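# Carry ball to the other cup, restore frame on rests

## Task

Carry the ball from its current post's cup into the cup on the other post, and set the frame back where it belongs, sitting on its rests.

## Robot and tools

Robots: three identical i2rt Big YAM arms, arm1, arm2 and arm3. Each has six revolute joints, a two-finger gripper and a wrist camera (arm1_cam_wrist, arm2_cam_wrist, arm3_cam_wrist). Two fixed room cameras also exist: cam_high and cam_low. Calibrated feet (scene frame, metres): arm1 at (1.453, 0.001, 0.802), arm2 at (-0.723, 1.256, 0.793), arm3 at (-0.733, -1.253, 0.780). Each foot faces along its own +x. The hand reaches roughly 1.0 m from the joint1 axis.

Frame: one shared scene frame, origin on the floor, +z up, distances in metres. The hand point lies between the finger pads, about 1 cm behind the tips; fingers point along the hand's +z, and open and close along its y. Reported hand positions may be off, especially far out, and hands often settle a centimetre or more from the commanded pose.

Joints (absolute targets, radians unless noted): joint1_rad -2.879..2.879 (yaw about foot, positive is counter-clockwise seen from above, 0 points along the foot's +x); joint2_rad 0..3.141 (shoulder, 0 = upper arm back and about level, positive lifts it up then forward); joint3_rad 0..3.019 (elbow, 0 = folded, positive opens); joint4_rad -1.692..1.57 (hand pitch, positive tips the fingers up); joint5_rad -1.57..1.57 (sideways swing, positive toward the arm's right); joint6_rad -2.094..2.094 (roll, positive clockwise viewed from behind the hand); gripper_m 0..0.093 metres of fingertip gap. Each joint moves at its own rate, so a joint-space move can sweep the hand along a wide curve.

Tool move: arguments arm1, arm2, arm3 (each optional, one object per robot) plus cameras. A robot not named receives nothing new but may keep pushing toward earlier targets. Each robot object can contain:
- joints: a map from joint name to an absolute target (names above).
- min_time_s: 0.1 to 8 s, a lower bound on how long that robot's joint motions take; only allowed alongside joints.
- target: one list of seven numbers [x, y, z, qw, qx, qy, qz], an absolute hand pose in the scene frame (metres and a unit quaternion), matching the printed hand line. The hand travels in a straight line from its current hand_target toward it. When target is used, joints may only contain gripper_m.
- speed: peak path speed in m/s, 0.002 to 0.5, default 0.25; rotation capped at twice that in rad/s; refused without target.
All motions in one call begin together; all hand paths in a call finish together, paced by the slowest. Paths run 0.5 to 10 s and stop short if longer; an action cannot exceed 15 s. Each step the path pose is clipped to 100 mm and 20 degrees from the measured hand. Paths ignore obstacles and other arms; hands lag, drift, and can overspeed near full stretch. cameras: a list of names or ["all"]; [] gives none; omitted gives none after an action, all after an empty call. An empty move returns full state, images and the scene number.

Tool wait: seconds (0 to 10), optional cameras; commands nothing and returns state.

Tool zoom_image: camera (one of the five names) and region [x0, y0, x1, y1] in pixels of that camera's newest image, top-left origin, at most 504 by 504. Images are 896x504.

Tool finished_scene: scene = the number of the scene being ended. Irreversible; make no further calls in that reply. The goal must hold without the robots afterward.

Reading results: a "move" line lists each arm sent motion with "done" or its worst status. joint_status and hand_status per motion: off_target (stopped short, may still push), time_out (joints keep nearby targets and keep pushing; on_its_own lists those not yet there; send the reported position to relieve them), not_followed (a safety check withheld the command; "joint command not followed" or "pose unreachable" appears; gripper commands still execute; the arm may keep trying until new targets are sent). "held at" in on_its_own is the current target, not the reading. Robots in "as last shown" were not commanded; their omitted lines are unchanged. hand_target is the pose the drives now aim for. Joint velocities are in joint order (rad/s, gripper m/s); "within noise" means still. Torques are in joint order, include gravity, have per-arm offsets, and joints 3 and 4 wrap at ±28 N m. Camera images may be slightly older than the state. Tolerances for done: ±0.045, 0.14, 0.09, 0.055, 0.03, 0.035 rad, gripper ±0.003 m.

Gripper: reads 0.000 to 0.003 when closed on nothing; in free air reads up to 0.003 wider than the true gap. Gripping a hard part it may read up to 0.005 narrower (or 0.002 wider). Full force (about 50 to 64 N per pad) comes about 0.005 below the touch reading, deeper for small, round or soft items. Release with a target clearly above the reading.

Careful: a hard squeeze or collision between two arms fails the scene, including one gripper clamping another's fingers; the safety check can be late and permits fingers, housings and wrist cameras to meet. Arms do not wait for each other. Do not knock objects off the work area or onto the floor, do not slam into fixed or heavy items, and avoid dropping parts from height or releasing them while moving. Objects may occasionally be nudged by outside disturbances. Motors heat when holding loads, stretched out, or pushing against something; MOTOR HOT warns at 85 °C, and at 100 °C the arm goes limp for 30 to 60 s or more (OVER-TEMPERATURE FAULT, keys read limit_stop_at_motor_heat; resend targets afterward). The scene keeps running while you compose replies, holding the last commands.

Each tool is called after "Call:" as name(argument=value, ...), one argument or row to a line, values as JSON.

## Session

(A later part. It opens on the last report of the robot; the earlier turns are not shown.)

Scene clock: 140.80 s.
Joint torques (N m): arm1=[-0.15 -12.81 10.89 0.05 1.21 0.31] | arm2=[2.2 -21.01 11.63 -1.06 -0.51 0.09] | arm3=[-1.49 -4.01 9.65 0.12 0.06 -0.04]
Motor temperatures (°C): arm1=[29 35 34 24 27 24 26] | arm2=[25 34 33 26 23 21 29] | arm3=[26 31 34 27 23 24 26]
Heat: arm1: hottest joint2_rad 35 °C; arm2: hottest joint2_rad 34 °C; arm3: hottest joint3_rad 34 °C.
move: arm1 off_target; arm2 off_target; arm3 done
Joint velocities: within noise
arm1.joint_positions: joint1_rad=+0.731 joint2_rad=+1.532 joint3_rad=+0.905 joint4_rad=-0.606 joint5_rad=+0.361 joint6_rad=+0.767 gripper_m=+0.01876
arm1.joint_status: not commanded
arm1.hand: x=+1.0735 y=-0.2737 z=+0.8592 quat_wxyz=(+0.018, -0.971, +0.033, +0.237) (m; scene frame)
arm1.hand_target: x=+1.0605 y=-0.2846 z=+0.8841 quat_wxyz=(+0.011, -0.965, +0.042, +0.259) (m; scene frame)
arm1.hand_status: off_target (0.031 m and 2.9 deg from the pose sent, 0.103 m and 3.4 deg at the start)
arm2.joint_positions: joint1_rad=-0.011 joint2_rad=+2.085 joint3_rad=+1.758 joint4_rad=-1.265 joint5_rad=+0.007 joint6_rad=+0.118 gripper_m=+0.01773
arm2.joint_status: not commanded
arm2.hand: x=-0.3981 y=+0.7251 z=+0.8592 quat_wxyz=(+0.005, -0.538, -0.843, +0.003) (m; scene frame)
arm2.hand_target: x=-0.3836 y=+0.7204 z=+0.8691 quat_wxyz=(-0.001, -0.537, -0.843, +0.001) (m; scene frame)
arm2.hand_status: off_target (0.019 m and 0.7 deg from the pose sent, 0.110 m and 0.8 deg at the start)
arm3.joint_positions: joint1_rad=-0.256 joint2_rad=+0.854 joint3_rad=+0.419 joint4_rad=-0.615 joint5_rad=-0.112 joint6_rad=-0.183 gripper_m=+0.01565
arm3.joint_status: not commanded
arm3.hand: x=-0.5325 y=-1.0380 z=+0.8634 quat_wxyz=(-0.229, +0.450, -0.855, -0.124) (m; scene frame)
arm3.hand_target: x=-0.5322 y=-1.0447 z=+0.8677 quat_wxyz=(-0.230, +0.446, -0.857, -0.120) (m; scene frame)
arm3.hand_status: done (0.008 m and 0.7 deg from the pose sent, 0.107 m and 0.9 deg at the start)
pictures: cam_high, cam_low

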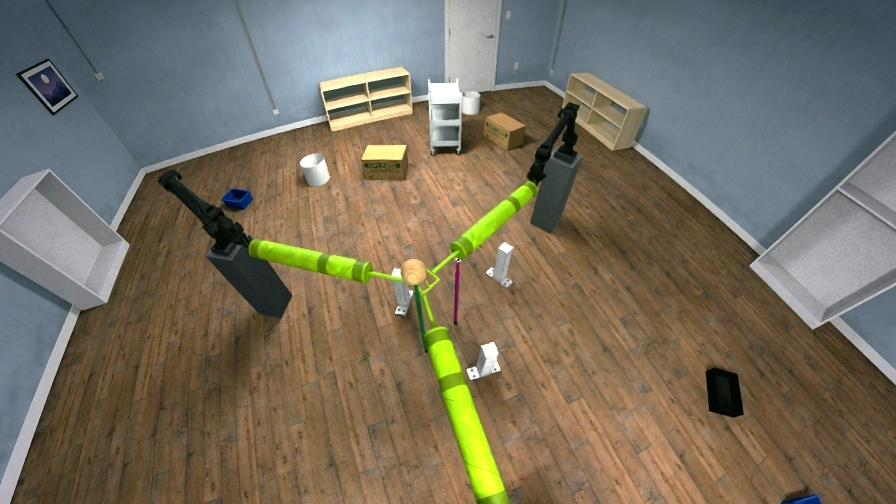

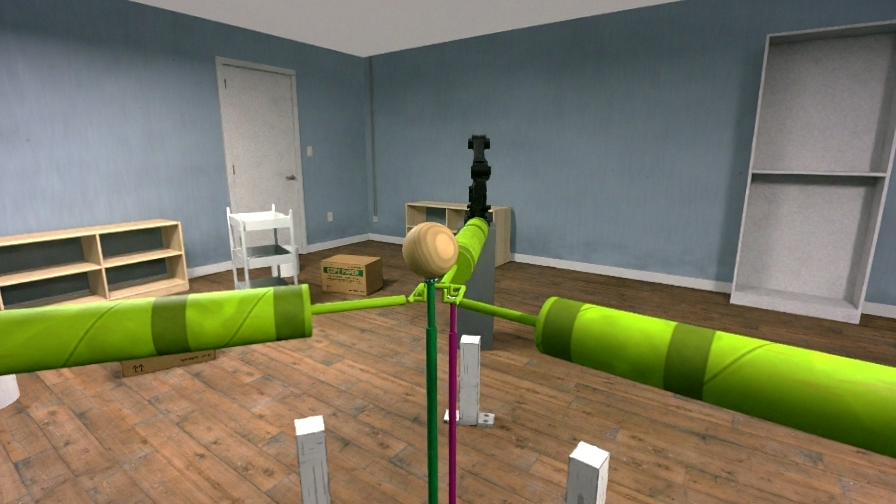

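Call:
move(
  arm1={"target":[1.055,-0.302,0.884,-0.0113,0.965,-0.0421,-0.2586],"speed":0.05},
  arm2={"target":[-0.389,0.703,0.872,0,0.5373,0.8434,0],"speed":0.05},
  arm3={"target":[-0.538,-1.062,0.866,0.2296,-0.446,0.8568,0.1195],"speed":0.05},
  cameras=["cam_high","cam_low"],
)

Call:
zoom_image(
  camera="cam_high",
  region=[380, 240, 460, 300],
)

Call:
zoom_image(
  camera="cam_low",
  region=[400, 260, 480, 310],
)

Scene clock: 161.47 s.
Joint torques (N m): arm1=[0.09 -13.45 10.88 0.03 1.22 0.32] | arm2=[2.32 -21.42 11.88 -0.96 -0.49 0.09] | arm3=[-1.85 -3.31 9.76 0.13 0.1 -0.08]
Motor temperatures (°C): arm1=[29 35 38 24 28 24 26] | arm2=[25 37 38 26 23 21 29] | arm3=[26 30 36 27 23 24 27]
Heat: arm1: hottest joint3_rad 38 °C; arm2: hottest joint3_rad 38 °C; arm3: hottest joint3_rad 36 °C.
move: arm1 off_target; arm2 off_target; arm3 done
Joint velocities: within noise
arm1.joint_positions: joint1_rad=+0.750 joint2_rad=+1.569 joint3_rad=+0.951 joint4_rad=-0.620 joint5_rad=+0.369 joint6_rad=+0.786 gripper_m=+0.01876
arm1.joint_status: not commanded
arm1.hand: x=+1.0680 y=-0.2902 z=+0.8590 quat_wxyz=(+0.018, -0.971, +0.033, +0.237) (m; scene frame)
arm1.hand_target: x=+1.0558 y=-0.3015 z=+0.8841 quat_wxyz=(+0.011, -0.965, +0.042, +0.259) (m; scene frame)
arm1.hand_status: off_target (0.031 m and 2.9 deg from the pose sent, 0.042 m and 2.9 deg at the start)
arm2.joint_positions: joint1_rad=-0.033 joint2_rad=+2.114 joint3_rad=+1.814 joint4_rad=-1.294 joint5_rad=+0.007 joint6_rad=+0.096 gripper_m=+0.01773
arm2.joint_status: not commanded
arm2.hand: x=-0.4043 y=+0.7085 z=+0.8620 quat_wxyz=(+0.005, -0.538, -0.843, +0.003) (m; scene frame)
arm2.hand_target: x=-0.3894 y=+0.7037 z=+0.8720 quat_wxyz=(-0.001, -0.537, -0.843, +0.000) (m; scene frame)
arm2.hand_status: off_target (0.019 m and 0.7 deg from the pose sent, 0.027 m and 0.7 deg at the start)
arm3.joint_positions: joint1_rad=-0.302 joint2_rad=+0.791 joint3_rad=+0.389 joint4_rad=-0.653 joint5_rad=-0.135 joint6_rad=-0.223 gripper_m=+0.01565
arm3.joint_status: not commanded
arm3.hand: x=-0.5379 y=-1.0551 z=+0.8620 quat_wxyz=(-0.229, +0.449, -0.854, -0.124) (m; scene frame)
arm3.hand_target: x=-0.5379 y=-1.0617 z=+0.8655 quat_wxyz=(-0.229, +0.446, -0.857, -0.119) (m; scene frame)
arm3.hand_status: done (0.008 m and 0.7 deg from the pose sent, 0.025 m and 0.7 deg at the start)
pictures: cam_high, cam_low

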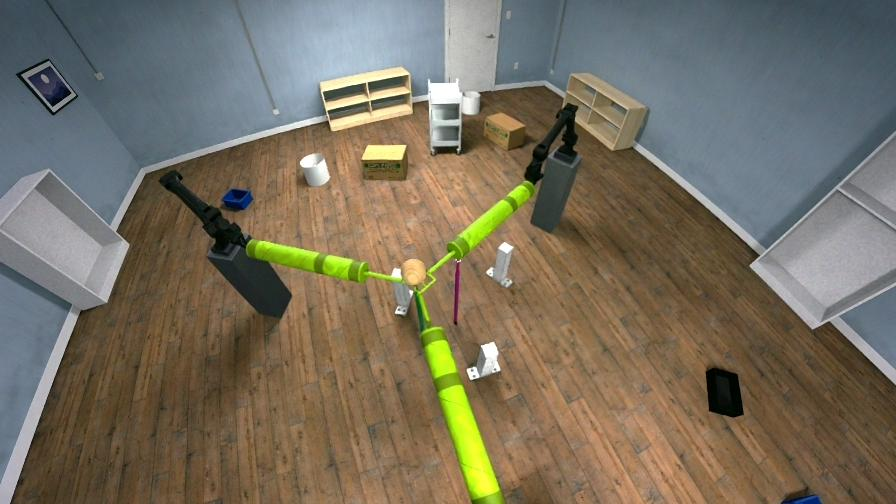

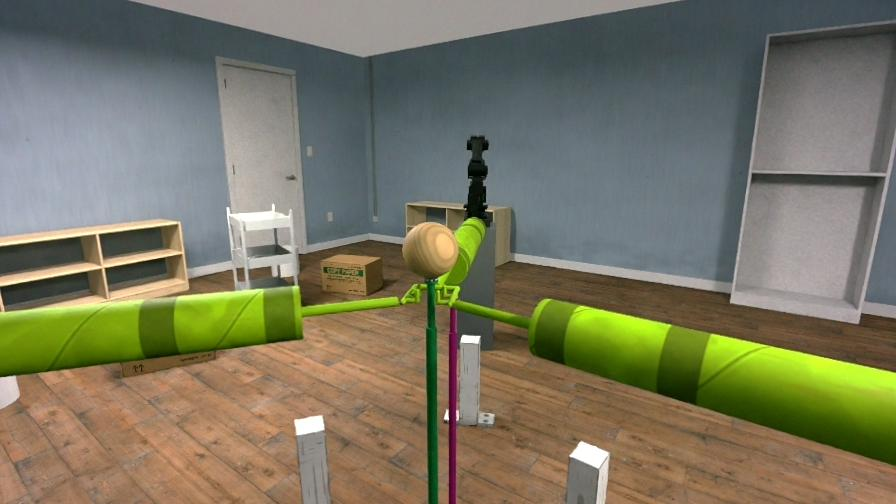

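Scaled by 6.300 from the camera's 896x504 image, which has a finer 1280x720 frame.

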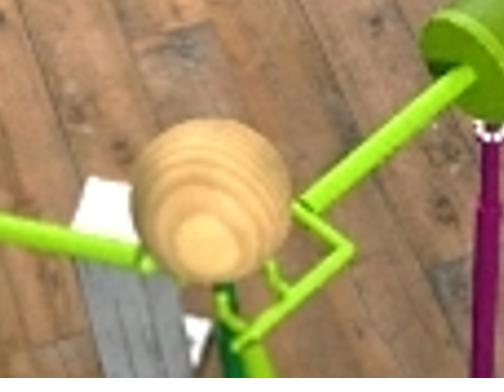

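Scaled by 6.300 from the camera's 896x504 image, which has a finer 1280x720 frame.

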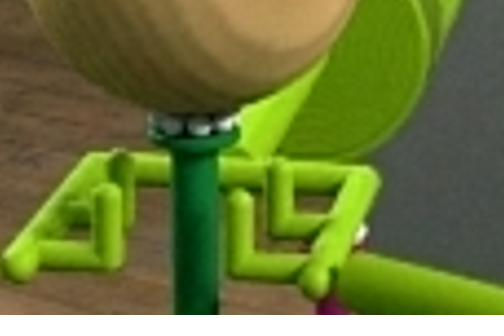

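Call:
move(
  arm1={"target":[1.0545,-0.299,0.912,-0.0113,0.965,-0.0421,-0.2586],"speed":0.05},
  arm2={"target":[-0.3895,0.705,0.900,0,0.5373,0.8434,0],"speed":0.05},
  arm3={"target":[-0.538,-1.060,0.895,0.2296,-0.446,0.8568,0.1195],"speed":0.05},
  cameras=["cam_low"],
)

Call:
zoom_image(
  camera="cam_low",
  region=[380, 210, 480, 300],
)

Scene clock: 174.33 s.
Joint torques (N m): arm1=[-0.56 -15.85 10.63 -0.39 1.15 0.27] | arm2=[3.14 -23.3 11.55 -1.35 -0.51 0.15] | arm3=[-0.79 -2.96 12.98 -0.69 0.25 0.01]
Motor temperatures (°C): arm1=[29 35 40 24 29 24 27] | arm2=[25 40 40 26 23 21 29] | arm3=[26 29 36 27 23 24 27]
Heat: arm1: hottest joint3_rad 40 °C; arm2: hottest joint2_rad 40 °C; arm3: hottest joint3_rad 36 °C.
move: arm1 off_target; arm2 off_target; arm3 off_target
Joint velocities: within noise
arm1.joint_positions: joint1_rad=+0.750 joint2_rad=+1.554 joint3_rad=+0.989 joint4_rad=-0.684 joint5_rad=+0.369 joint6_rad=+0.787 gripper_m=+0.01876
arm1.joint_status: not commanded
arm1.hand: x=+1.0653 y=-0.2929 z=+0.8763 quat_wxyz=(+0.022, -0.971, +0.032, +0.234) (m; scene frame)
arm1.hand_target: x=+1.0551 y=-0.2985 z=+0.9114 quat_wxyz=(+0.011, -0.965, +0.042, +0.259) (m; scene frame)
arm1.hand_status: off_target (0.038 m and 3.3 deg from the pose sent, 0.055 m and 2.9 deg at the start)
arm2.joint_positions: joint1_rad=-0.041 joint2_rad=+2.114 joint3_rad=+1.853 joint4_rad=-1.345 joint5_rad=+0.007 joint6_rad=+0.091 gripper_m=+0.01773
arm2.joint_status: not commanded
arm2.hand: x=-0.4084 y=+0.7050 z=+0.8767 quat_wxyz=(+0.011, -0.540, -0.842, +0.000) (m; scene frame)
arm2.hand_target: x=-0.3901 y=+0.7058 z=+0.8999 quat_wxyz=(-0.001, -0.537, -0.843, +0.000) (m; scene frame)
arm2.hand_status: off_target (0.030 m and 1.3 deg from the pose sent, 0.041 m and 0.7 deg at the start)
arm3.joint_positions: joint1_rad=-0.302 joint2_rad=+0.753 joint3_rad=+0.416 joint4_rad=-0.734 joint5_rad=-0.135 joint6_rad=-0.224 gripper_m=+0.01565
arm3.joint_status: not commanded
arm3.hand: x=-0.5429 y=-1.0593 z=+0.8745 quat_wxyz=(-0.221, +0.450, -0.856, -0.122) (m; scene frame)
arm3.hand_target: x=-0.5378 y=-1.0594 z=+0.8939 quat_wxyz=(-0.230, +0.446, -0.857, -0.120) (m; scene frame)
arm3.hand_status: off_target (0.021 m and 1.1 deg from the pose sent, 0.033 m and 0.7 deg at the start)
pictures: cam_low

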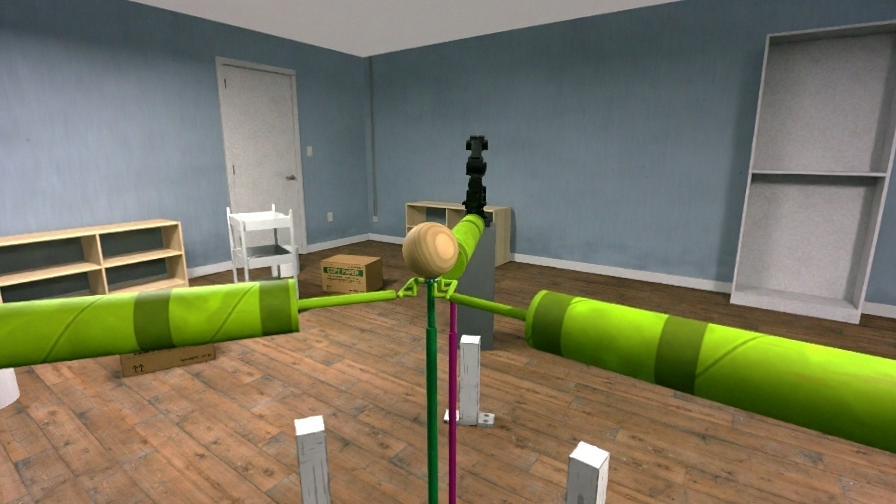

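Scaled by 5.040 from the camera's 896x504 image, which has a finer 1280x720 frame.

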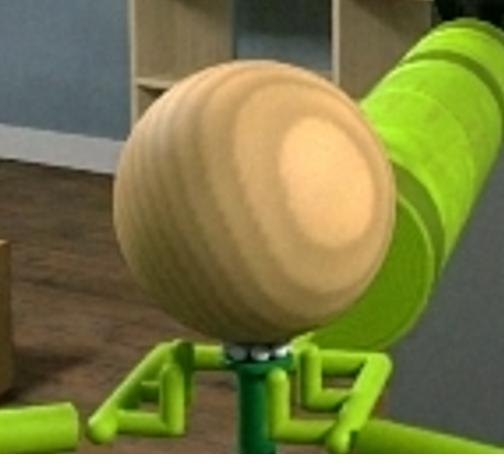

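Call:
move(
  arm1={"target":[1.0615,-0.291,0.912,-0.0113,0.965,-0.0421,-0.2586],"speed":0.05},
  arm2={"target":[-0.3825,0.713,0.900,0,0.5373,0.8434,0],"speed":0.05},
  arm3={"target":[-0.531,-1.052,0.896,0.2296,-0.446,0.8568,0.1195],"speed":0.05},
  cameras=["cam_low"],
)

Call:
zoom_image(
  camera="cam_low",
  region=[380, 210, 480, 300],
)

Scene clock: 184.03 s.
Joint torques (N m): arm1=[-0.73 -15.79 8.54 0.02 1.13 0.25] | arm2=[4.42 -24 10.52 -1.1 -0.44 0.3] | arm3=[-0.21 -1.26 13.76 0.21 0.21 0.07]
Motor temperatures (°C): arm1=[29 34 39 24 29 24 27] | arm2=[25 42 41 26 23 21 29] | arm3=[26 29 37 27 23 24 27]
Heat: arm1: hottest joint3_rad 39 °C; arm2: hottest joint2_rad 42 °C; arm3: hottest joint3_rad 37 °C.
move: arm1 off_target; arm2 off_target; arm3 off_target
Joint velocities: within noise
arm1.joint_positions: joint1_rad=+0.750 joint2_rad=+1.534 joint3_rad=+0.989 joint4_rad=-0.690 joint5_rad=+0.369 joint6_rad=+0.787 gripper_m=+0.01876
arm1.joint_status: not commanded
arm1.hand: x=+1.0656 y=-0.2925 z=+0.8847 quat_wxyz=(+0.017, -0.970, +0.033, +0.238) (m; scene frame)
arm1.hand_target: x=+1.0615 y=-0.2910 z=+0.9112 quat_wxyz=(+0.011, -0.965, +0.042, +0.259) (m; scene frame)
arm1.hand_status: off_target (0.028 m and 2.7 deg from the pose sent, 0.036 m and 3.3 deg at the start)
arm2.joint_positions: joint1_rad=-0.040 joint2_rad=+2.114 joint3_rad=+1.853 joint4_rad=-1.346 joint5_rad=+0.005 joint6_rad=+0.091 gripper_m=+0.01773
arm2.joint_status: not commanded
arm2.hand: x=-0.4072 y=+0.7058 z=+0.8767 quat_wxyz=(+0.010, -0.539, -0.842, -0.001) (m; scene frame)
arm2.hand_target: x=-0.3833 y=+0.7137 z=+0.8997 quat_wxyz=(-0.001, -0.537, -0.844, +0.000) (m; scene frame)
arm2.hand_status: off_target (0.035 m and 1.2 deg from the pose sent, 0.036 m and 1.3 deg at the start)
arm3.joint_positions: joint1_rad=-0.302 joint2_rad=+0.767 joint3_rad=+0.424 joint4_rad=-0.734 joint5_rad=-0.131 joint6_rad=-0.224 gripper_m=+0.01565
arm3.joint_status: not commanded
arm3.hand: x=-0.5405 y=-1.0582 z=+0.8752 quat_wxyz=(-0.219, +0.450, -0.857, -0.120) (m; scene frame)
arm3.hand_target: x=-0.5311 y=-1.0520 z=+0.8955 quat_wxyz=(-0.230, +0.446, -0.857, -0.120) (m; scene frame)
arm3.hand_status: off_target (0.024 m and 1.2 deg from the pose sent, 0.026 m and 1.1 deg at the start)
pictures: cam_low

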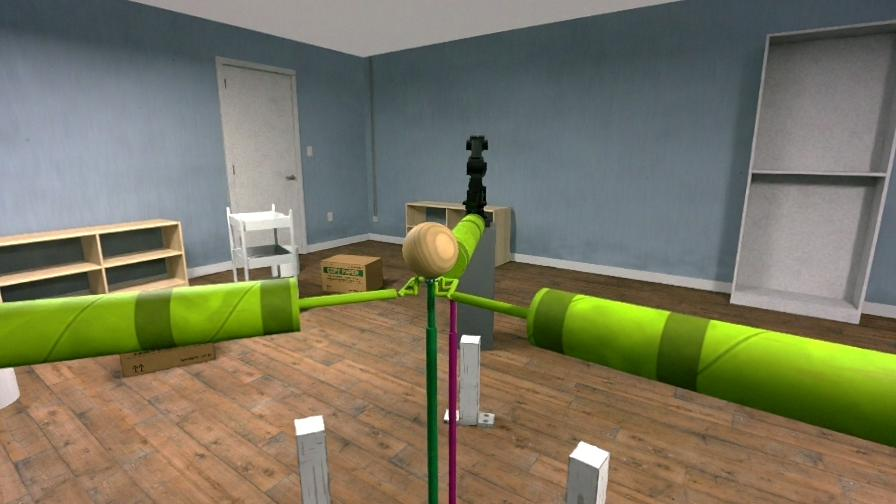

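Scaled by 5.040 from the camera's 896x504 image, which has a finer 1280x720 frame.

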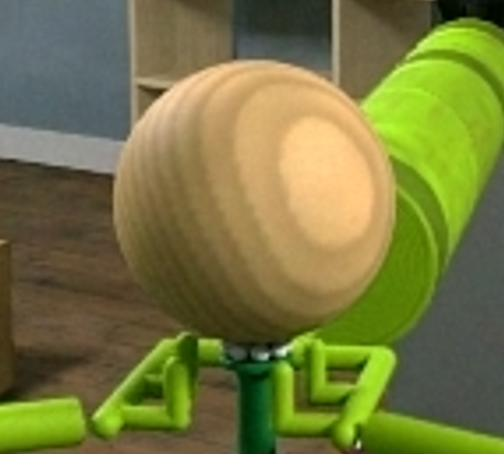

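Call:
move(
  arm1={"target":[1.0635,-0.290,0.952,-0.0113,0.965,-0.0421,-0.2586],"speed":0.06},
  arm2={"target":[-0.3785,0.714,0.955,0,0.5373,0.8434,0],"speed":0.06},
  arm3={"target":[-0.528,-1.050,0.945,0.2296,-0.446,0.8568,0.1195],"speed":0.06},
  cameras=["cam_high","cam_low"],
)

Call:
zoom_image(
  camera="cam_low",
  region=[380, 190, 480, 290],
)

Call:
zoom_image(
  camera="cam_high",
  region=[370, 220, 470, 300],
)

Scene clock: 194.90 s.
Joint torques (N m): arm1=[-0.67 -15.44 11.49 -0.68 1.01 0.27] | arm2=[4.13 -25.76 12.27 -1.4 -0.47 0.31] | arm3=[-0.32 -3.55 14.65 -0.28 0.12 0.06]
Motor temperatures (°C): arm1=[29 33 38 24 29 24 27] | arm2=[25 44 42 26 23 22 29] | arm3=[26 29 41 27 23 24 27]
Heat: arm1: hottest joint3_rad 38 °C; arm2: hottest joint2_rad 44 °C; arm3: hottest joint3_rad 41 °C.
move: arm1 off_target; arm2 off_target; arm3 off_target
Joint velocities: within noise
arm1.joint_positions: joint1_rad=+0.750 joint2_rad=+1.479 joint3_rad=+1.011 joint4_rad=-0.783 joint5_rad=+0.372 joint6_rad=+0.787 gripper_m=+0.01876
arm1.joint_status: not commanded
arm1.hand: x=+1.0724 y=-0.2850 z=+0.9122 quat_wxyz=(+0.024, -0.971, +0.032, +0.234) (m; scene frame)
arm1.hand_target: x=+1.0642 y=-0.2893 z=+0.9511 quat_wxyz=(+0.011, -0.965, +0.042, +0.259) (m; scene frame)
arm1.hand_status: off_target (0.041 m and 3.4 deg from the pose sent, 0.067 m and 2.7 deg at the start)
arm2.joint_positions: joint1_rad=-0.031 joint2_rad=+2.114 joint3_rad=+1.938 joint4_rad=-1.467 joint5_rad=+0.004 joint6_rad=+0.095 gripper_m=+0.01773
arm2.joint_status: not commanded
arm2.hand: x=-0.4039 y=+0.7109 z=+0.9086 quat_wxyz=(+0.027, -0.537, -0.843, -0.010) (m; scene frame)
arm2.hand_target: x=-0.3801 y=+0.7159 z=+0.9541 quat_wxyz=(-0.001, -0.537, -0.844, -0.001) (m; scene frame)
arm2.hand_status: off_target (0.053 m and 3.3 deg from the pose sent, 0.084 m and 1.2 deg at the start)
arm3.joint_positions: joint1_rad=-0.302 joint2_rad=+0.767 joint3_rad=+0.535 joint4_rad=-0.864 joint5_rad=-0.130 joint6_rad=-0.224 gripper_m=+0.01565
arm3.joint_status: not commanded
arm3.hand: x=-0.5343 y=-1.0531 z=+0.9133 quat_wxyz=(-0.211, +0.450, -0.860, -0.117) (m; scene frame)
arm3.hand_target: x=-0.5280 y=-1.0497 z=+0.9437 quat_wxyz=(-0.230, +0.446, -0.857, -0.120) (m; scene frame)
arm3.hand_status: off_target (0.032 m and 2.3 deg from the pose sent, 0.071 m and 1.2 deg at the start)
pictures: cam_high, cam_low

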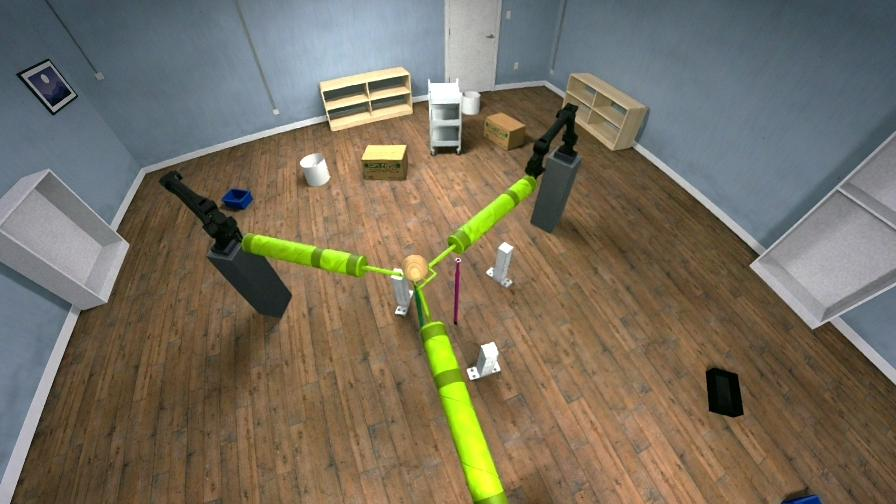

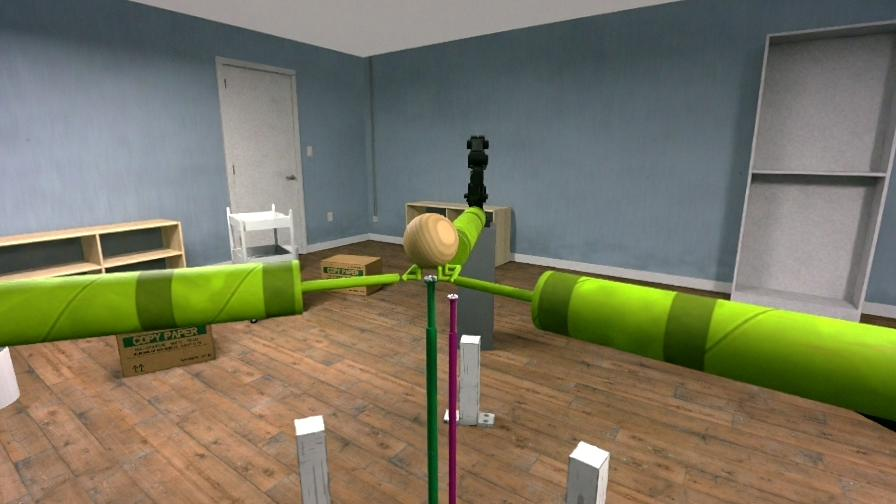

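Scaled by 5.040 from the camera's 896x504 image, which has a finer 1280x720 frame.

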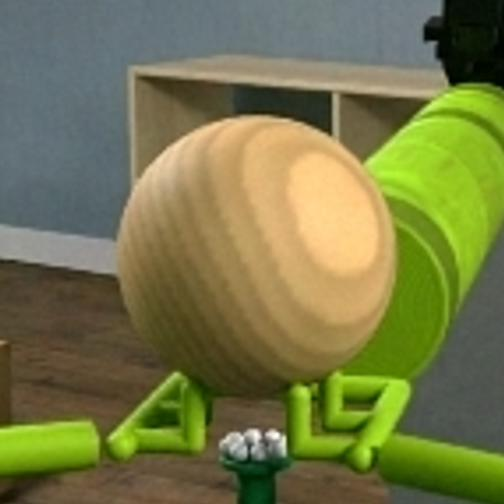

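Scaled by 5.040 from the camera's 896x504 image, which has a finer 1280x720 frame.

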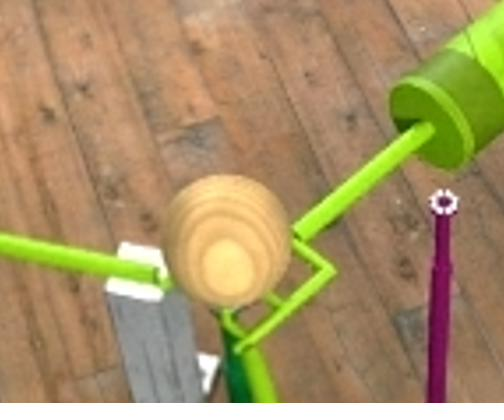

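Call:
move(
  arm1={"target":[0.944,-0.027,0.948,-0.0113,0.965,-0.0421,-0.2586],"speed":0.12},
  arm2={"target":[-0.519,0.965,0.936,0,0.5373,0.8434,0],"speed":0.12},
  arm3={"target":[-0.652,-0.796,0.942,0.2296,-0.446,0.8568,0.1195],"speed":0.12},
  cameras=["cam_high","cam_low"],
)

Call:
zoom_image(
  camera="cam_low",
  region=[400, 190, 500, 310],
)

Call:
zoom_image(
  camera="cam_high",
  region=[410, 220, 510, 300],
)

Scene clock: 210.53 s.
Joint torques (N m): arm1=[-2.49 -12.98 11.64 0.53 -0.03 0.23] | arm2=[2.61 -14.45 6.54 -0.66 -0.32 0.27] | arm3=[2.32 -9 13.5 0.36 0.14 0.35]
Motor temperatures (°C): arm1=[29 33 38 24 29 24 27] | arm2=[25 46 44 26 23 22 30] | arm3=[26 28 43 27 23 24 27]
Heat: arm1: hottest joint3_rad 38 °C; arm2: hottest joint2_rad 46 °C; arm3: hottest joint3_rad 43 °C.
move: arm1 off_target; arm2 off_target; arm3 off_target
Joint velocities: within noise
arm1.joint_positions: joint1_rad=+0.069 joint2_rad=+1.436 joint3_rad=+0.967 joint4_rad=-0.621 joint5_rad=+0.079 joint6_rad=+0.142 gripper_m=+0.01876
arm1.joint_status: not commanded
arm1.hand: x=+0.9590 y=-0.0346 z=+0.9183 quat_wxyz=(+0.014, -0.971, +0.030, +0.235) (m; scene frame)
arm1.hand_target: x=+0.9451 y=-0.0270 z=+0.9480 quat_wxyz=(+0.012, -0.965, +0.042, +0.259) (m; scene frame)
arm1.hand_status: off_target (0.034 m and 3.2 deg from the pose sent, 0.290 m and 3.4 deg at the start)
arm2.joint_positions: joint1_rad=+0.029 joint2_rad=+1.390 joint3_rad=+1.009 joint4_rad=-1.219 joint5_rad=+0.001 joint6_rad=+0.144 gripper_m=+0.01773
arm2.joint_status: not commanded
arm2.hand: x=-0.5193 y=+0.9524 z=+0.9243 quat_wxyz=(+0.007, -0.532, -0.846, -0.001) (m; scene frame)
arm2.hand_target: x=-0.5192 y=+0.9645 z=+0.9353 quat_wxyz=(+0.000, -0.537, -0.844, +0.000) (m; scene frame)
arm2.hand_status: off_target (0.017 m and 1.0 deg from the pose sent, 0.280 m and 3.3 deg at the start)
arm3.joint_positions: joint1_rad=+0.454 joint2_rad=+1.330 joint3_rad=+0.911 joint4_rad=-0.727 joint5_rad=+0.261 joint6_rad=+0.441 gripper_m=+0.01565
arm3.joint_status: not commanded
arm3.hand: x=-0.6408 y=-0.8139 z=+0.9164 quat_wxyz=(-0.223, +0.451, -0.859, -0.096) (m; scene frame)
arm3.hand_target: x=-0.6521 y=-0.7972 z=+0.9420 quat_wxyz=(-0.229, +0.446, -0.857, -0.120) (m; scene frame)
arm3.hand_status: off_target (0.033 m and 2.9 deg from the pose sent, 0.284 m and 2.3 deg at the start)
pictures: cam_high, cam_low

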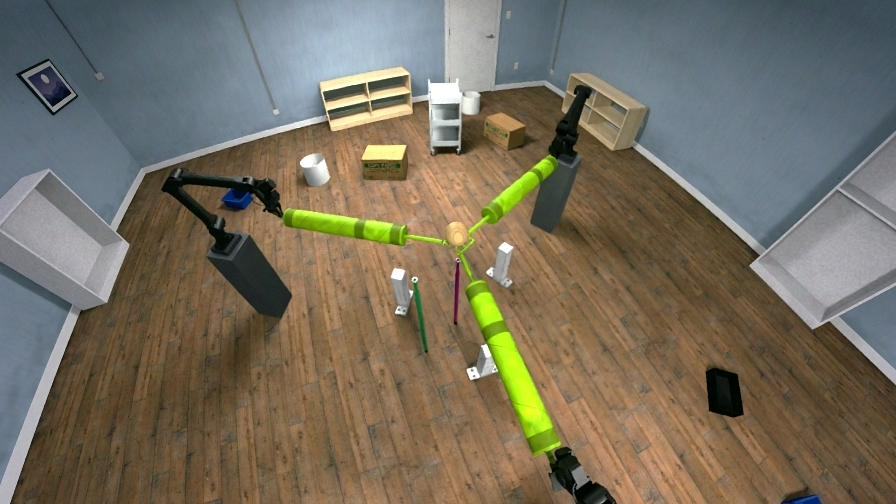

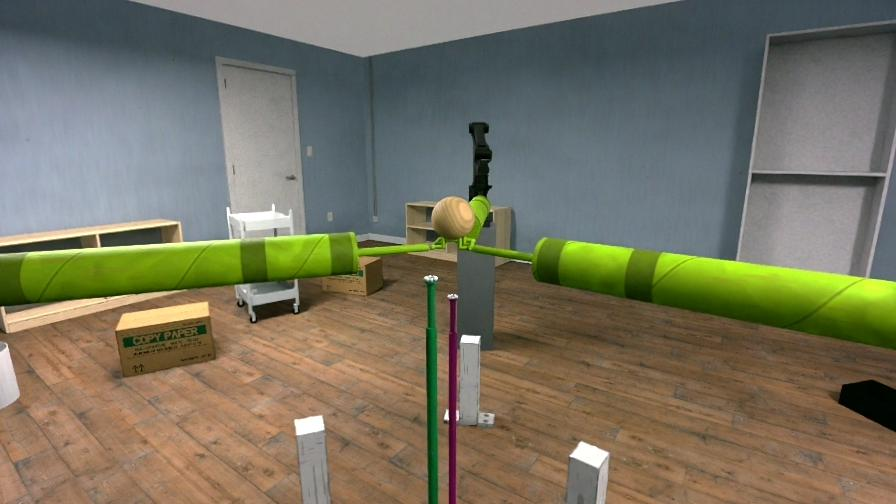

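Scaled by 4.200 from the camera's 896x504 image, which has a finer 1280x720 frame.

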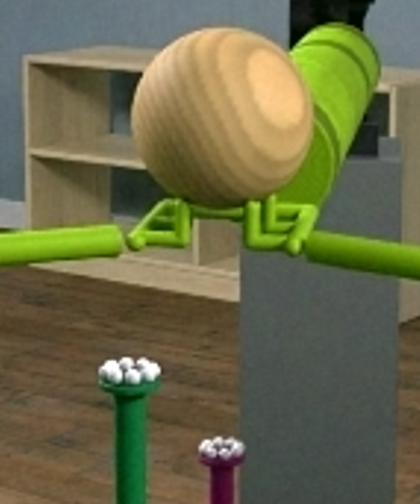

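Scaled by 5.040 from the camera's 896x504 image, which has a finer 1280x720 frame.

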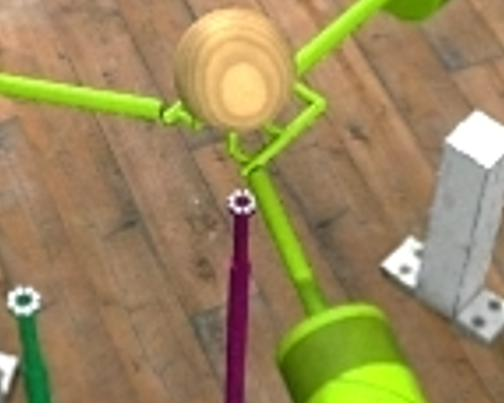

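Call:
move(
  arm1={"target":[0.937,-0.011,0.808,-0.0113,0.965,-0.0421,-0.2586],"speed":0.09},
  arm2={"target":[-0.531,0.976,0.792,0,0.5373,0.8434,0],"speed":0.09},
  arm3={"target":[-0.657,-0.788,0.797,0.2296,-0.446,0.8568,0.1195],"speed":0.09},
  cameras=["cam_high","cam_low"],
)

Call:
zoom_image(
  camera="cam_low",
  region=[400, 230, 500, 330],
)

Call:
zoom_image(
  camera="cam_high",
  region=[410, 220, 510, 300],
)

Scene clock: 227.70 s.
Joint torques (N m): arm1=[-2.08 -15.03 6.37 1.72 -0.14 0.31] | arm2=[1.67 -10.64 4.86 0.01 -0.23 0.16] | arm3=[1.32 -10.58 7.9 1.74 0.41 0.28]
Motor temperatures (°C): arm1=[29 32 40 24 28 24 27] | arm2=[25 42 42 26 23 22 30] | arm3=[26 28 45 27 23 25 27]
Heat: arm1: hottest joint3_rad 40 °C; arm2: hottest joint2_rad 42 °C; arm3: hottest joint3_rad 45 °C.
move: arm1 off_target; arm2 done; arm3 off_target
Joint velocities: within noise
arm1.joint_positions: joint1_rad=+0.028 joint2_rad=+1.690 joint3_rad=+0.859 joint4_rad=-0.245 joint5_rad=+0.063 joint6_rad=+0.103 gripper_m=+0.01876
arm1.joint_status: not commanded
arm1.hand: x=+0.9438 y=-0.0168 z=+0.7938 quat_wxyz=(+0.015, -0.970, +0.029, +0.241) (m; scene frame)
arm1.hand_target: x=+0.9371 y=-0.0110 z=+0.8079 quat_wxyz=(+0.011, -0.965, +0.042, +0.259) (m; scene frame)
arm1.hand_status: off_target (0.017 m and 2.6 deg from the pose sent, 0.115 m and 3.2 deg at the start)
arm2.joint_positions: joint1_rad=+0.032 joint2_rad=+1.524 joint3_rad=+0.756 joint4_rad=-0.799 joint5_rad=+0.000 joint6_rad=+0.147 gripper_m=+0.01773
arm2.joint_status: not commanded
arm2.hand: x=-0.5290 y=+0.9680 z=+0.7972 quat_wxyz=(-0.008, -0.533, -0.846, +0.005) (m; scene frame)
arm2.hand_target: x=-0.5310 y=+0.9759 z=+0.7921 quat_wxyz=(+0.000, -0.537, -0.843, +0.000) (m; scene frame)
arm2.hand_status: done (0.010 m and 1.3 deg from the pose sent, 0.135 m and 1.1 deg at the start)
arm3.joint_positions: joint1_rad=+0.479 joint2_rad=+1.590 joint3_rad=+0.779 joint4_rad=-0.329 joint5_rad=+0.262 joint6_rad=+0.461 gripper_m=+0.01565
arm3.joint_status: not commanded
arm3.hand: x=-0.6511 y=-0.7973 z=+0.7886 quat_wxyz=(-0.222, +0.453, -0.857, -0.103) (m; scene frame)
arm3.hand_target: x=-0.6571 y=-0.7881 z=+0.7971 quat_wxyz=(-0.229, +0.446, -0.857, -0.120) (m; scene frame)
arm3.hand_status: off_target (0.014 m and 2.2 deg from the pose sent, 0.123 m and 2.9 deg at the start)
pictures: cam_high, cam_low

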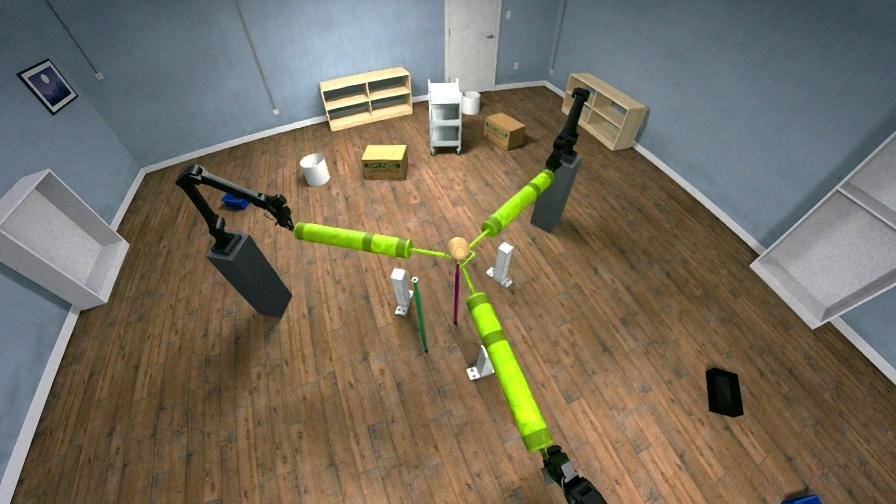

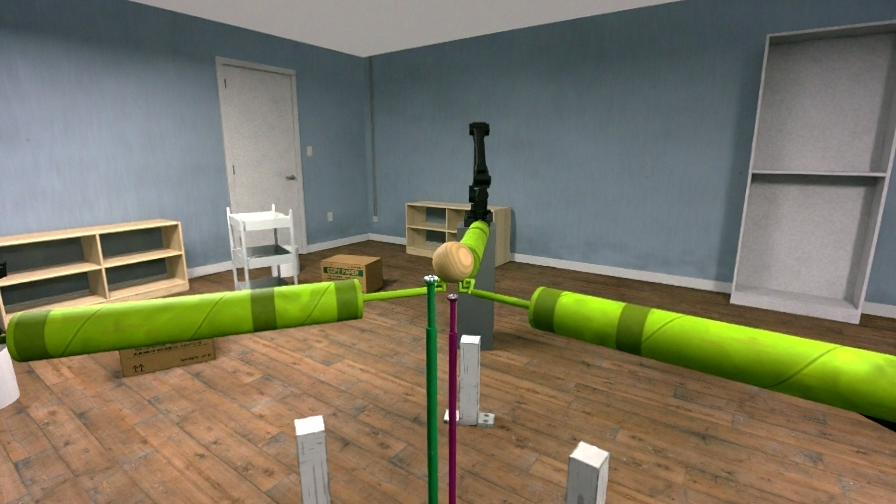

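Scaled by 5.040 from the camera's 896x504 image, which has a finer 1280x720 frame.

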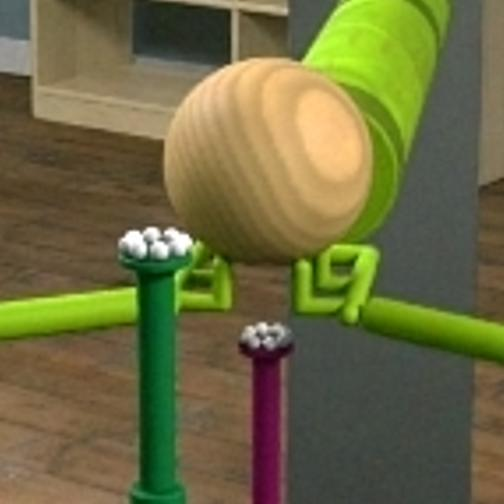

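Scaled by 5.040 from the camera's 896x504 image, which has a finer 1280x720 frame.

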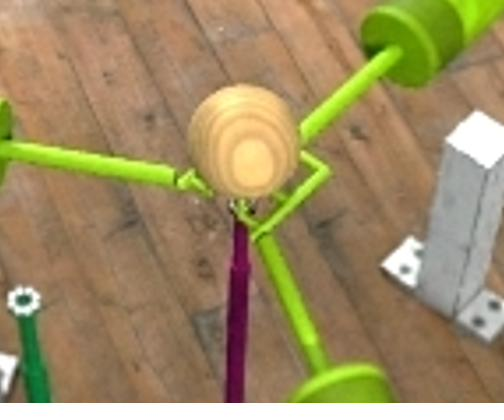

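Call:
move(
  arm1={"target":[0.934,-0.009,0.740,-0.0113,0.965,-0.0421,-0.2586],"speed":0.045},
  arm2={"target":[-0.534,0.978,0.722,0,0.5373,0.8434,0],"speed":0.045},
  arm3={"target":[-0.660,-0.786,0.733,0.2296,-0.446,0.8568,0.1195],"speed":0.045},
  cameras=["cam_high","cam_low"],
)

Call:
zoom_image(
  camera="cam_low",
  region=[400, 240, 500, 340],
)

Call:
zoom_image(
  camera="cam_high",
  region=[410, 220, 510, 300],
)

Scene clock: 241.40 s.
Joint torques (N m): arm1=[-2.08 -15.21 4.94 1.95 -0.12 0.3] | arm2=[1.44 -10.81 3.44 0.14 -0.21 0.12] | arm3=[1.14 -10.81 6.49 1.95 0.41 0.26]
Motor temperatures (°C): arm1=[29 33 38 24 28 24 27] | arm2=[25 39 40 26 23 22 30] | arm3=[26 29 43 27 23 25 27]
Heat: arm1: hottest joint3_rad 38 °C; arm2: hottest joint3_rad 40 °C; arm3: hottest joint3_rad 43 °C.
move: arm1 off_target; arm2 off_target; arm3 off_target
Joint velocities: within noise
arm1.joint_positions: joint1_rad=+0.025 joint2_rad=+1.850 joint3_rad=+0.839 joint4_rad=-0.060 joint5_rad=+0.060 joint6_rad=+0.102 gripper_m=+0.01876
arm1.joint_status: not commanded
arm1.hand: x=+0.9403 y=-0.0152 z=+0.7304 quat_wxyz=(+0.015, -0.969, +0.030, +0.244) (m; scene frame)
arm1.hand_target: x=+0.9340 y=-0.0091 z=+0.7400 quat_wxyz=(+0.011, -0.965, +0.042, +0.259) (m; scene frame)
arm1.hand_status: off_target (0.013 m and 2.3 deg from the pose sent, 0.055 m and 2.6 deg at the start)
arm2.joint_positions: joint1_rad=+0.032 joint2_rad=+1.691 joint3_rad=+0.697 joint4_rad=-0.570 joint5_rad=-0.001 joint6_rad=+0.147 gripper_m=+0.01773
arm2.joint_status: not commanded
arm2.hand: x=-0.5302 y=+0.9695 z=+0.7289 quat_wxyz=(-0.010, -0.533, -0.846, +0.006) (m; scene frame)
arm2.hand_target: x=-0.5341 y=+0.9781 z=+0.7222 quat_wxyz=(+0.000, -0.537, -0.843, +0.000) (m; scene frame)
arm2.hand_status: off_target (0.012 m and 1.4 deg from the pose sent, 0.076 m and 1.3 deg at the start)
arm3.joint_positions: joint1_rad=+0.489 joint2_rad=+1.747 joint3_rad=+0.747 joint4_rad=-0.140 joint5_rad=+0.265 joint6_rad=+0.469 gripper_m=+0.01565
arm3.joint_status: not commanded
arm3.hand: x=-0.6549 y=-0.7952 z=+0.7281 quat_wxyz=(-0.223, +0.453, -0.857, -0.104) (m; scene frame)
arm3.hand_target: x=-0.6601 y=-0.7860 z=+0.7332 quat_wxyz=(-0.229, +0.446, -0.857, -0.120) (m; scene frame)
arm3.hand_status: off_target (0.012 m and 2.1 deg from the pose sent, 0.057 m and 2.2 deg at the start)
pictures: cam_high, cam_low

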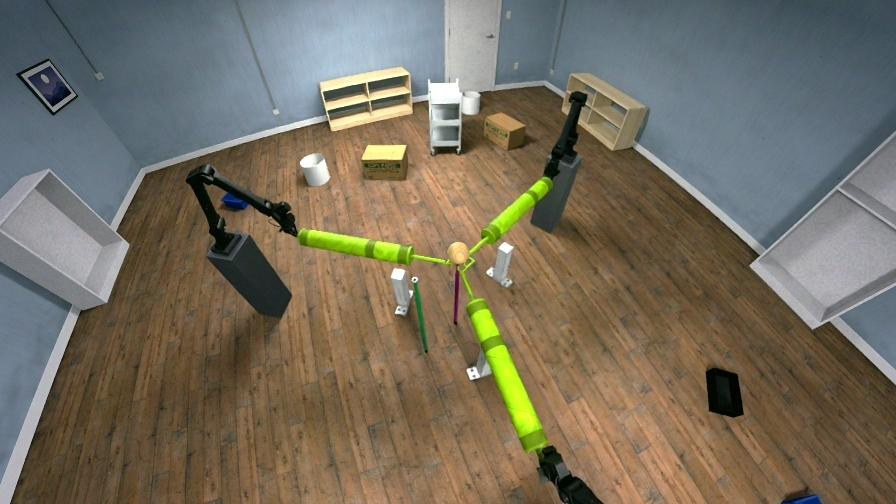

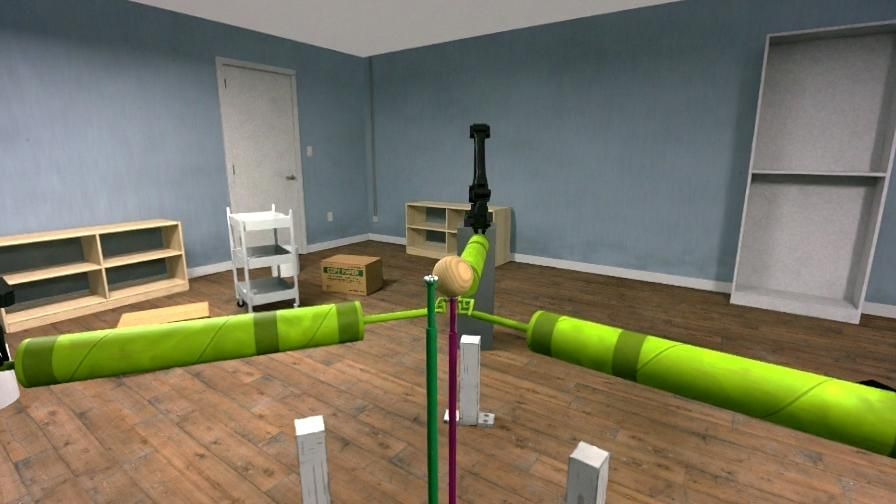

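Scaled by 5.040 from the camera's 896x504 image, which has a finer 1280x720 frame.

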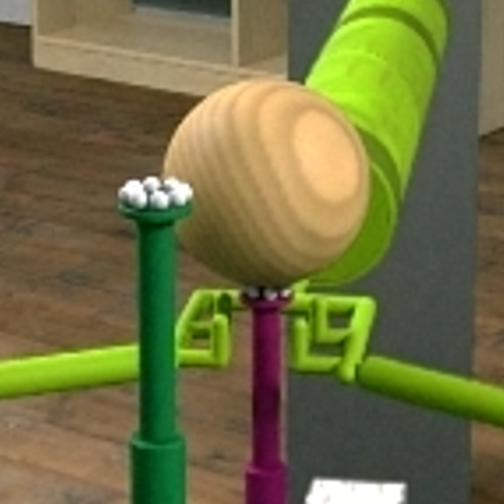

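Scaled by 5.040 from the camera's 896x504 image, which has a finer 1280x720 frame.

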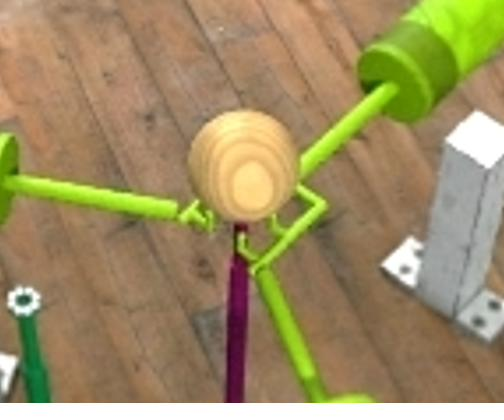

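Call:
move(
  arm1={"target":[0.911,0.037,0.737,-0.0113,0.965,-0.0421,-0.2586],"speed":0.08},
  arm2={"target":[-0.557,1.025,0.722,0,0.5373,0.8434,0],"speed":0.08},
  arm3={"target":[-0.683,-0.739,0.732,0.2296,-0.446,0.8568,0.1195],"speed":0.08},
  cameras=["cam_low"],
)

Call:
move(
  arm1={"target":[0.882,0.050,0.565,-0.0113,0.965,-0.0421,-0.2586],"speed":0.12},
  arm2={"target":[-0.557,1.049,0.550,0,0.5373,0.8434,0],"speed":0.12},
  arm3={"target":[-0.710,-0.711,0.555,0.2296,-0.446,0.8568,0.1195],"speed":0.12},
  cameras=["cam_high","cam_low"],
)

Scene clock: 262.83 s.
Joint torques (N m): arm1=[-2.02 -15.5 6.65 0.83 -0.17 0.32] | arm2=[1.9 -11.93 2 -0.24 -0.21 0.22] | arm3=[1.73 -11.69 8.88 0.53 0.24 0.32]
Motor temperatures (°C): arm1=[29 35 36 24 27 24 27] | arm2=[25 37 36 26 23 22 30] | arm3=[26 29 39 27 23 25 27]
Heat: arm1: hottest joint3_rad 36 °C; arm2: hottest joint2_rad 37 °C; arm3: hottest joint3_rad 39 °C.
move: arm1 off_target; arm2 off_target; arm3 off_target
Joint velocities: within noise
arm1.joint_positions: joint1_rad=-0.080 joint2_rad=+1.892 joint3_rad=+0.888 joint4_rad=-0.051 joint5_rad=+0.008 joint6_rad=+0.009 gripper_m=+0.01876
arm1.joint_status: not commanded
arm1.hand: x=+0.9208 y=+0.0304 z=+0.7264 quat_wxyz=(+0.014, -0.968, +0.029, +0.250) (m; scene frame)
arm1.hand_target: x=+0.9113 y=+0.0371 z=+0.7370 quat_wxyz=(+0.011, -0.965, +0.042, +0.259) (m; scene frame)
arm1.hand_status: off_target (0.016 m and 1.9 deg from the pose sent, 0.060 m and 2.3 deg at the start)
arm2.joint_positions: joint1_rad=+0.051 joint2_rad=+1.631 joint3_rad=+0.567 joint4_rad=-0.510 joint5_rad=-0.002 joint6_rad=+0.163 gripper_m=+0.01773
arm2.joint_status: not commanded
arm2.hand: x=-0.5522 y=+1.0124 z=+0.7202 quat_wxyz=(-0.005, -0.531, -0.847, +0.003) (m; scene frame)
arm2.hand_target: x=-0.5569 y=+1.0246 z=+0.7215 quat_wxyz=(+0.000, -0.537, -0.844, +0.000) (m; scene frame)
arm2.hand_status: off_target (0.014 m and 1.1 deg from the pose sent, 0.062 m and 1.5 deg at the start)
arm3.joint_positions: joint1_rad=+0.540 joint2_rad=+1.825 joint3_rad=+0.858 joint4_rad=-0.173 joint5_rad=+0.295 joint6_rad=+0.517 gripper_m=+0.01565
arm3.joint_status: not commanded
arm3.hand: x=-0.6729 y=-0.7543 z=+0.7246 quat_wxyz=(-0.230, +0.451, -0.856, -0.108) (m; scene frame)
arm3.hand_target: x=-0.6830 y=-0.7395 z=+0.7323 quat_wxyz=(-0.230, +0.446, -0.857, -0.120) (m; scene frame)
arm3.hand_status: off_target (0.020 m and 1.5 deg from the pose sent, 0.063 m and 2.1 deg at the start)
pictures: cam_low

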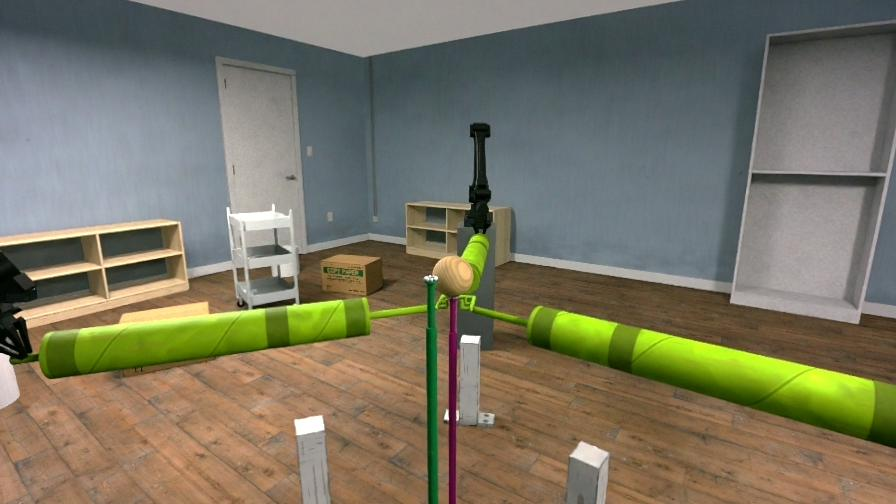

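Scene clock: 265.00 s.
Joint torques (N m): arm1=[-2.37 -18.73 4.16 1.77 -0.32 0.22] | arm2=[2.37 -10.93 -1.03 0.28 -0.23 0.16] | arm3=[1.55 -14.56 4.98 1.63 0.49 0.2]
Motor temperatures (°C): arm1=[29 35 36 24 27 24 27] | arm2=[25 37 36 26 23 22 30] | arm3=[26 29 39 27 23 25 28]
Heat: arm1: hottest joint3_rad 36 °C; arm2: hottest joint2_rad 37 °C; arm3: hottest joint3_rad 39 °C.
move: arm1 off_target; arm2 done; arm3 off_target
Joint velocities: within noise
arm1.joint_positions: joint1_rad=-0.095 joint2_rad=+2.376 joint3_rad=+1.064 joint4_rad=+0.229 joint5_rad=+0.002 joint6_rad=+0.004 gripper_m=+0.01876
arm1.joint_status: not commanded
arm1.hand: x=+0.9006 y=+0.0406 z=+0.5514 quat_wxyz=(+0.013, -0.971, +0.033, +0.236) (m; scene frame)
arm1.hand_target: x=+0.8824 y=+0.0500 z=+0.5654 quat_wxyz=(+0.011, -0.965, +0.042, +0.259) (m; scene frame)
arm1.hand_status: off_target (0.025 m and 2.8 deg from the pose sent, 0.167 m and 1.9 deg at the start)
arm2.joint_positions: joint1_rad=+0.102 joint2_rad=+2.240 joint3_rad=+0.562 joint4_rad=+0.107 joint5_rad=-0.002 joint6_rad=+0.224 gripper_m=+0.01773
arm2.joint_status: not commanded
arm2.hand: x=-0.5559 y=+1.0406 z=+0.5549 quat_wxyz=(-0.007, -0.535, -0.845, +0.004) (m; scene frame)
arm2.hand_target: x=-0.5572 y=+1.0489 z=+0.5503 quat_wxyz=(+0.000, -0.537, -0.843, +0.000) (m; scene frame)
arm2.hand_status: done (0.010 m and 0.9 deg from the pose sent, 0.174 m and 1.0 deg at the start)
arm3.joint_positions: joint1_rad=+0.599 joint2_rad=+2.321 joint3_rad=+1.027 joint4_rad=+0.120 joint5_rad=+0.314 joint6_rad=+0.583 gripper_m=+0.01565
arm3.joint_status: not commanded
arm3.hand: x=-0.7006 y=-0.7257 z=+0.5504 quat_wxyz=(-0.223, +0.449, -0.859, -0.102) (m; scene frame)
arm3.hand_target: x=-0.7100 y=-0.7114 z=+0.5553 quat_wxyz=(-0.229, +0.446, -0.857, -0.119) (m; scene frame)
arm3.hand_status: off_target (0.018 m and 2.1 deg from the pose sent, 0.179 m and 1.5 deg at the start)
pictures: cam_high, cam_low

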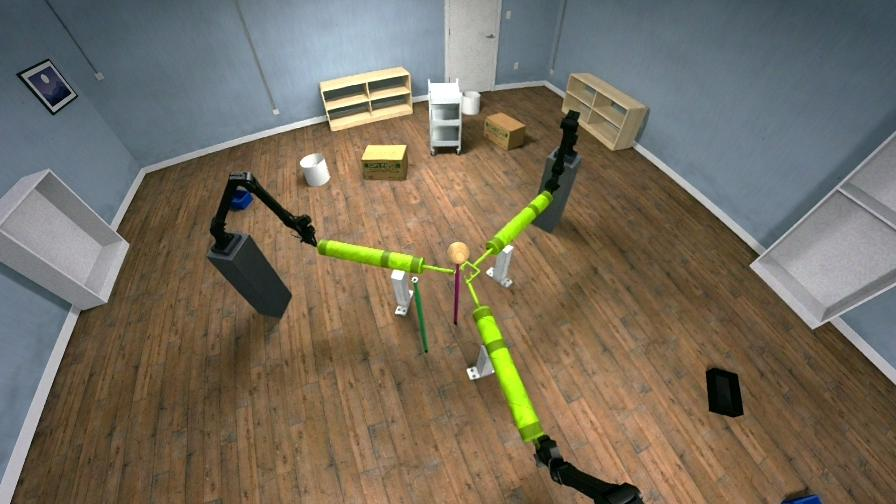

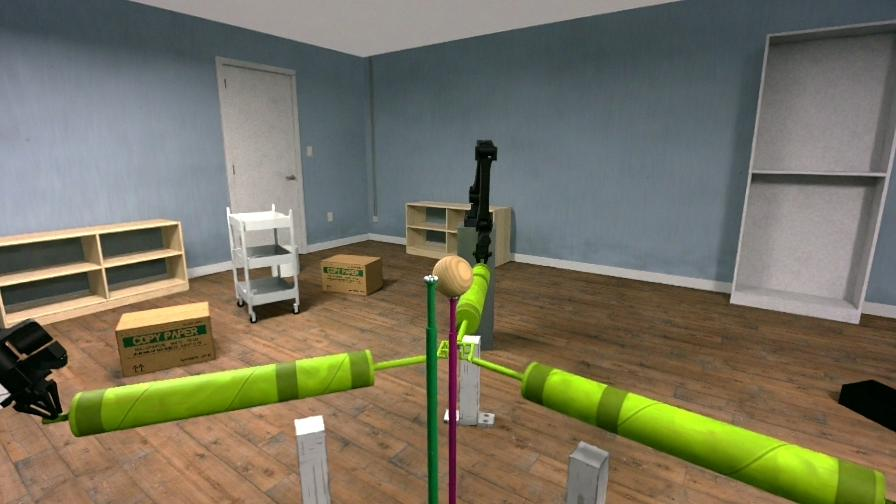

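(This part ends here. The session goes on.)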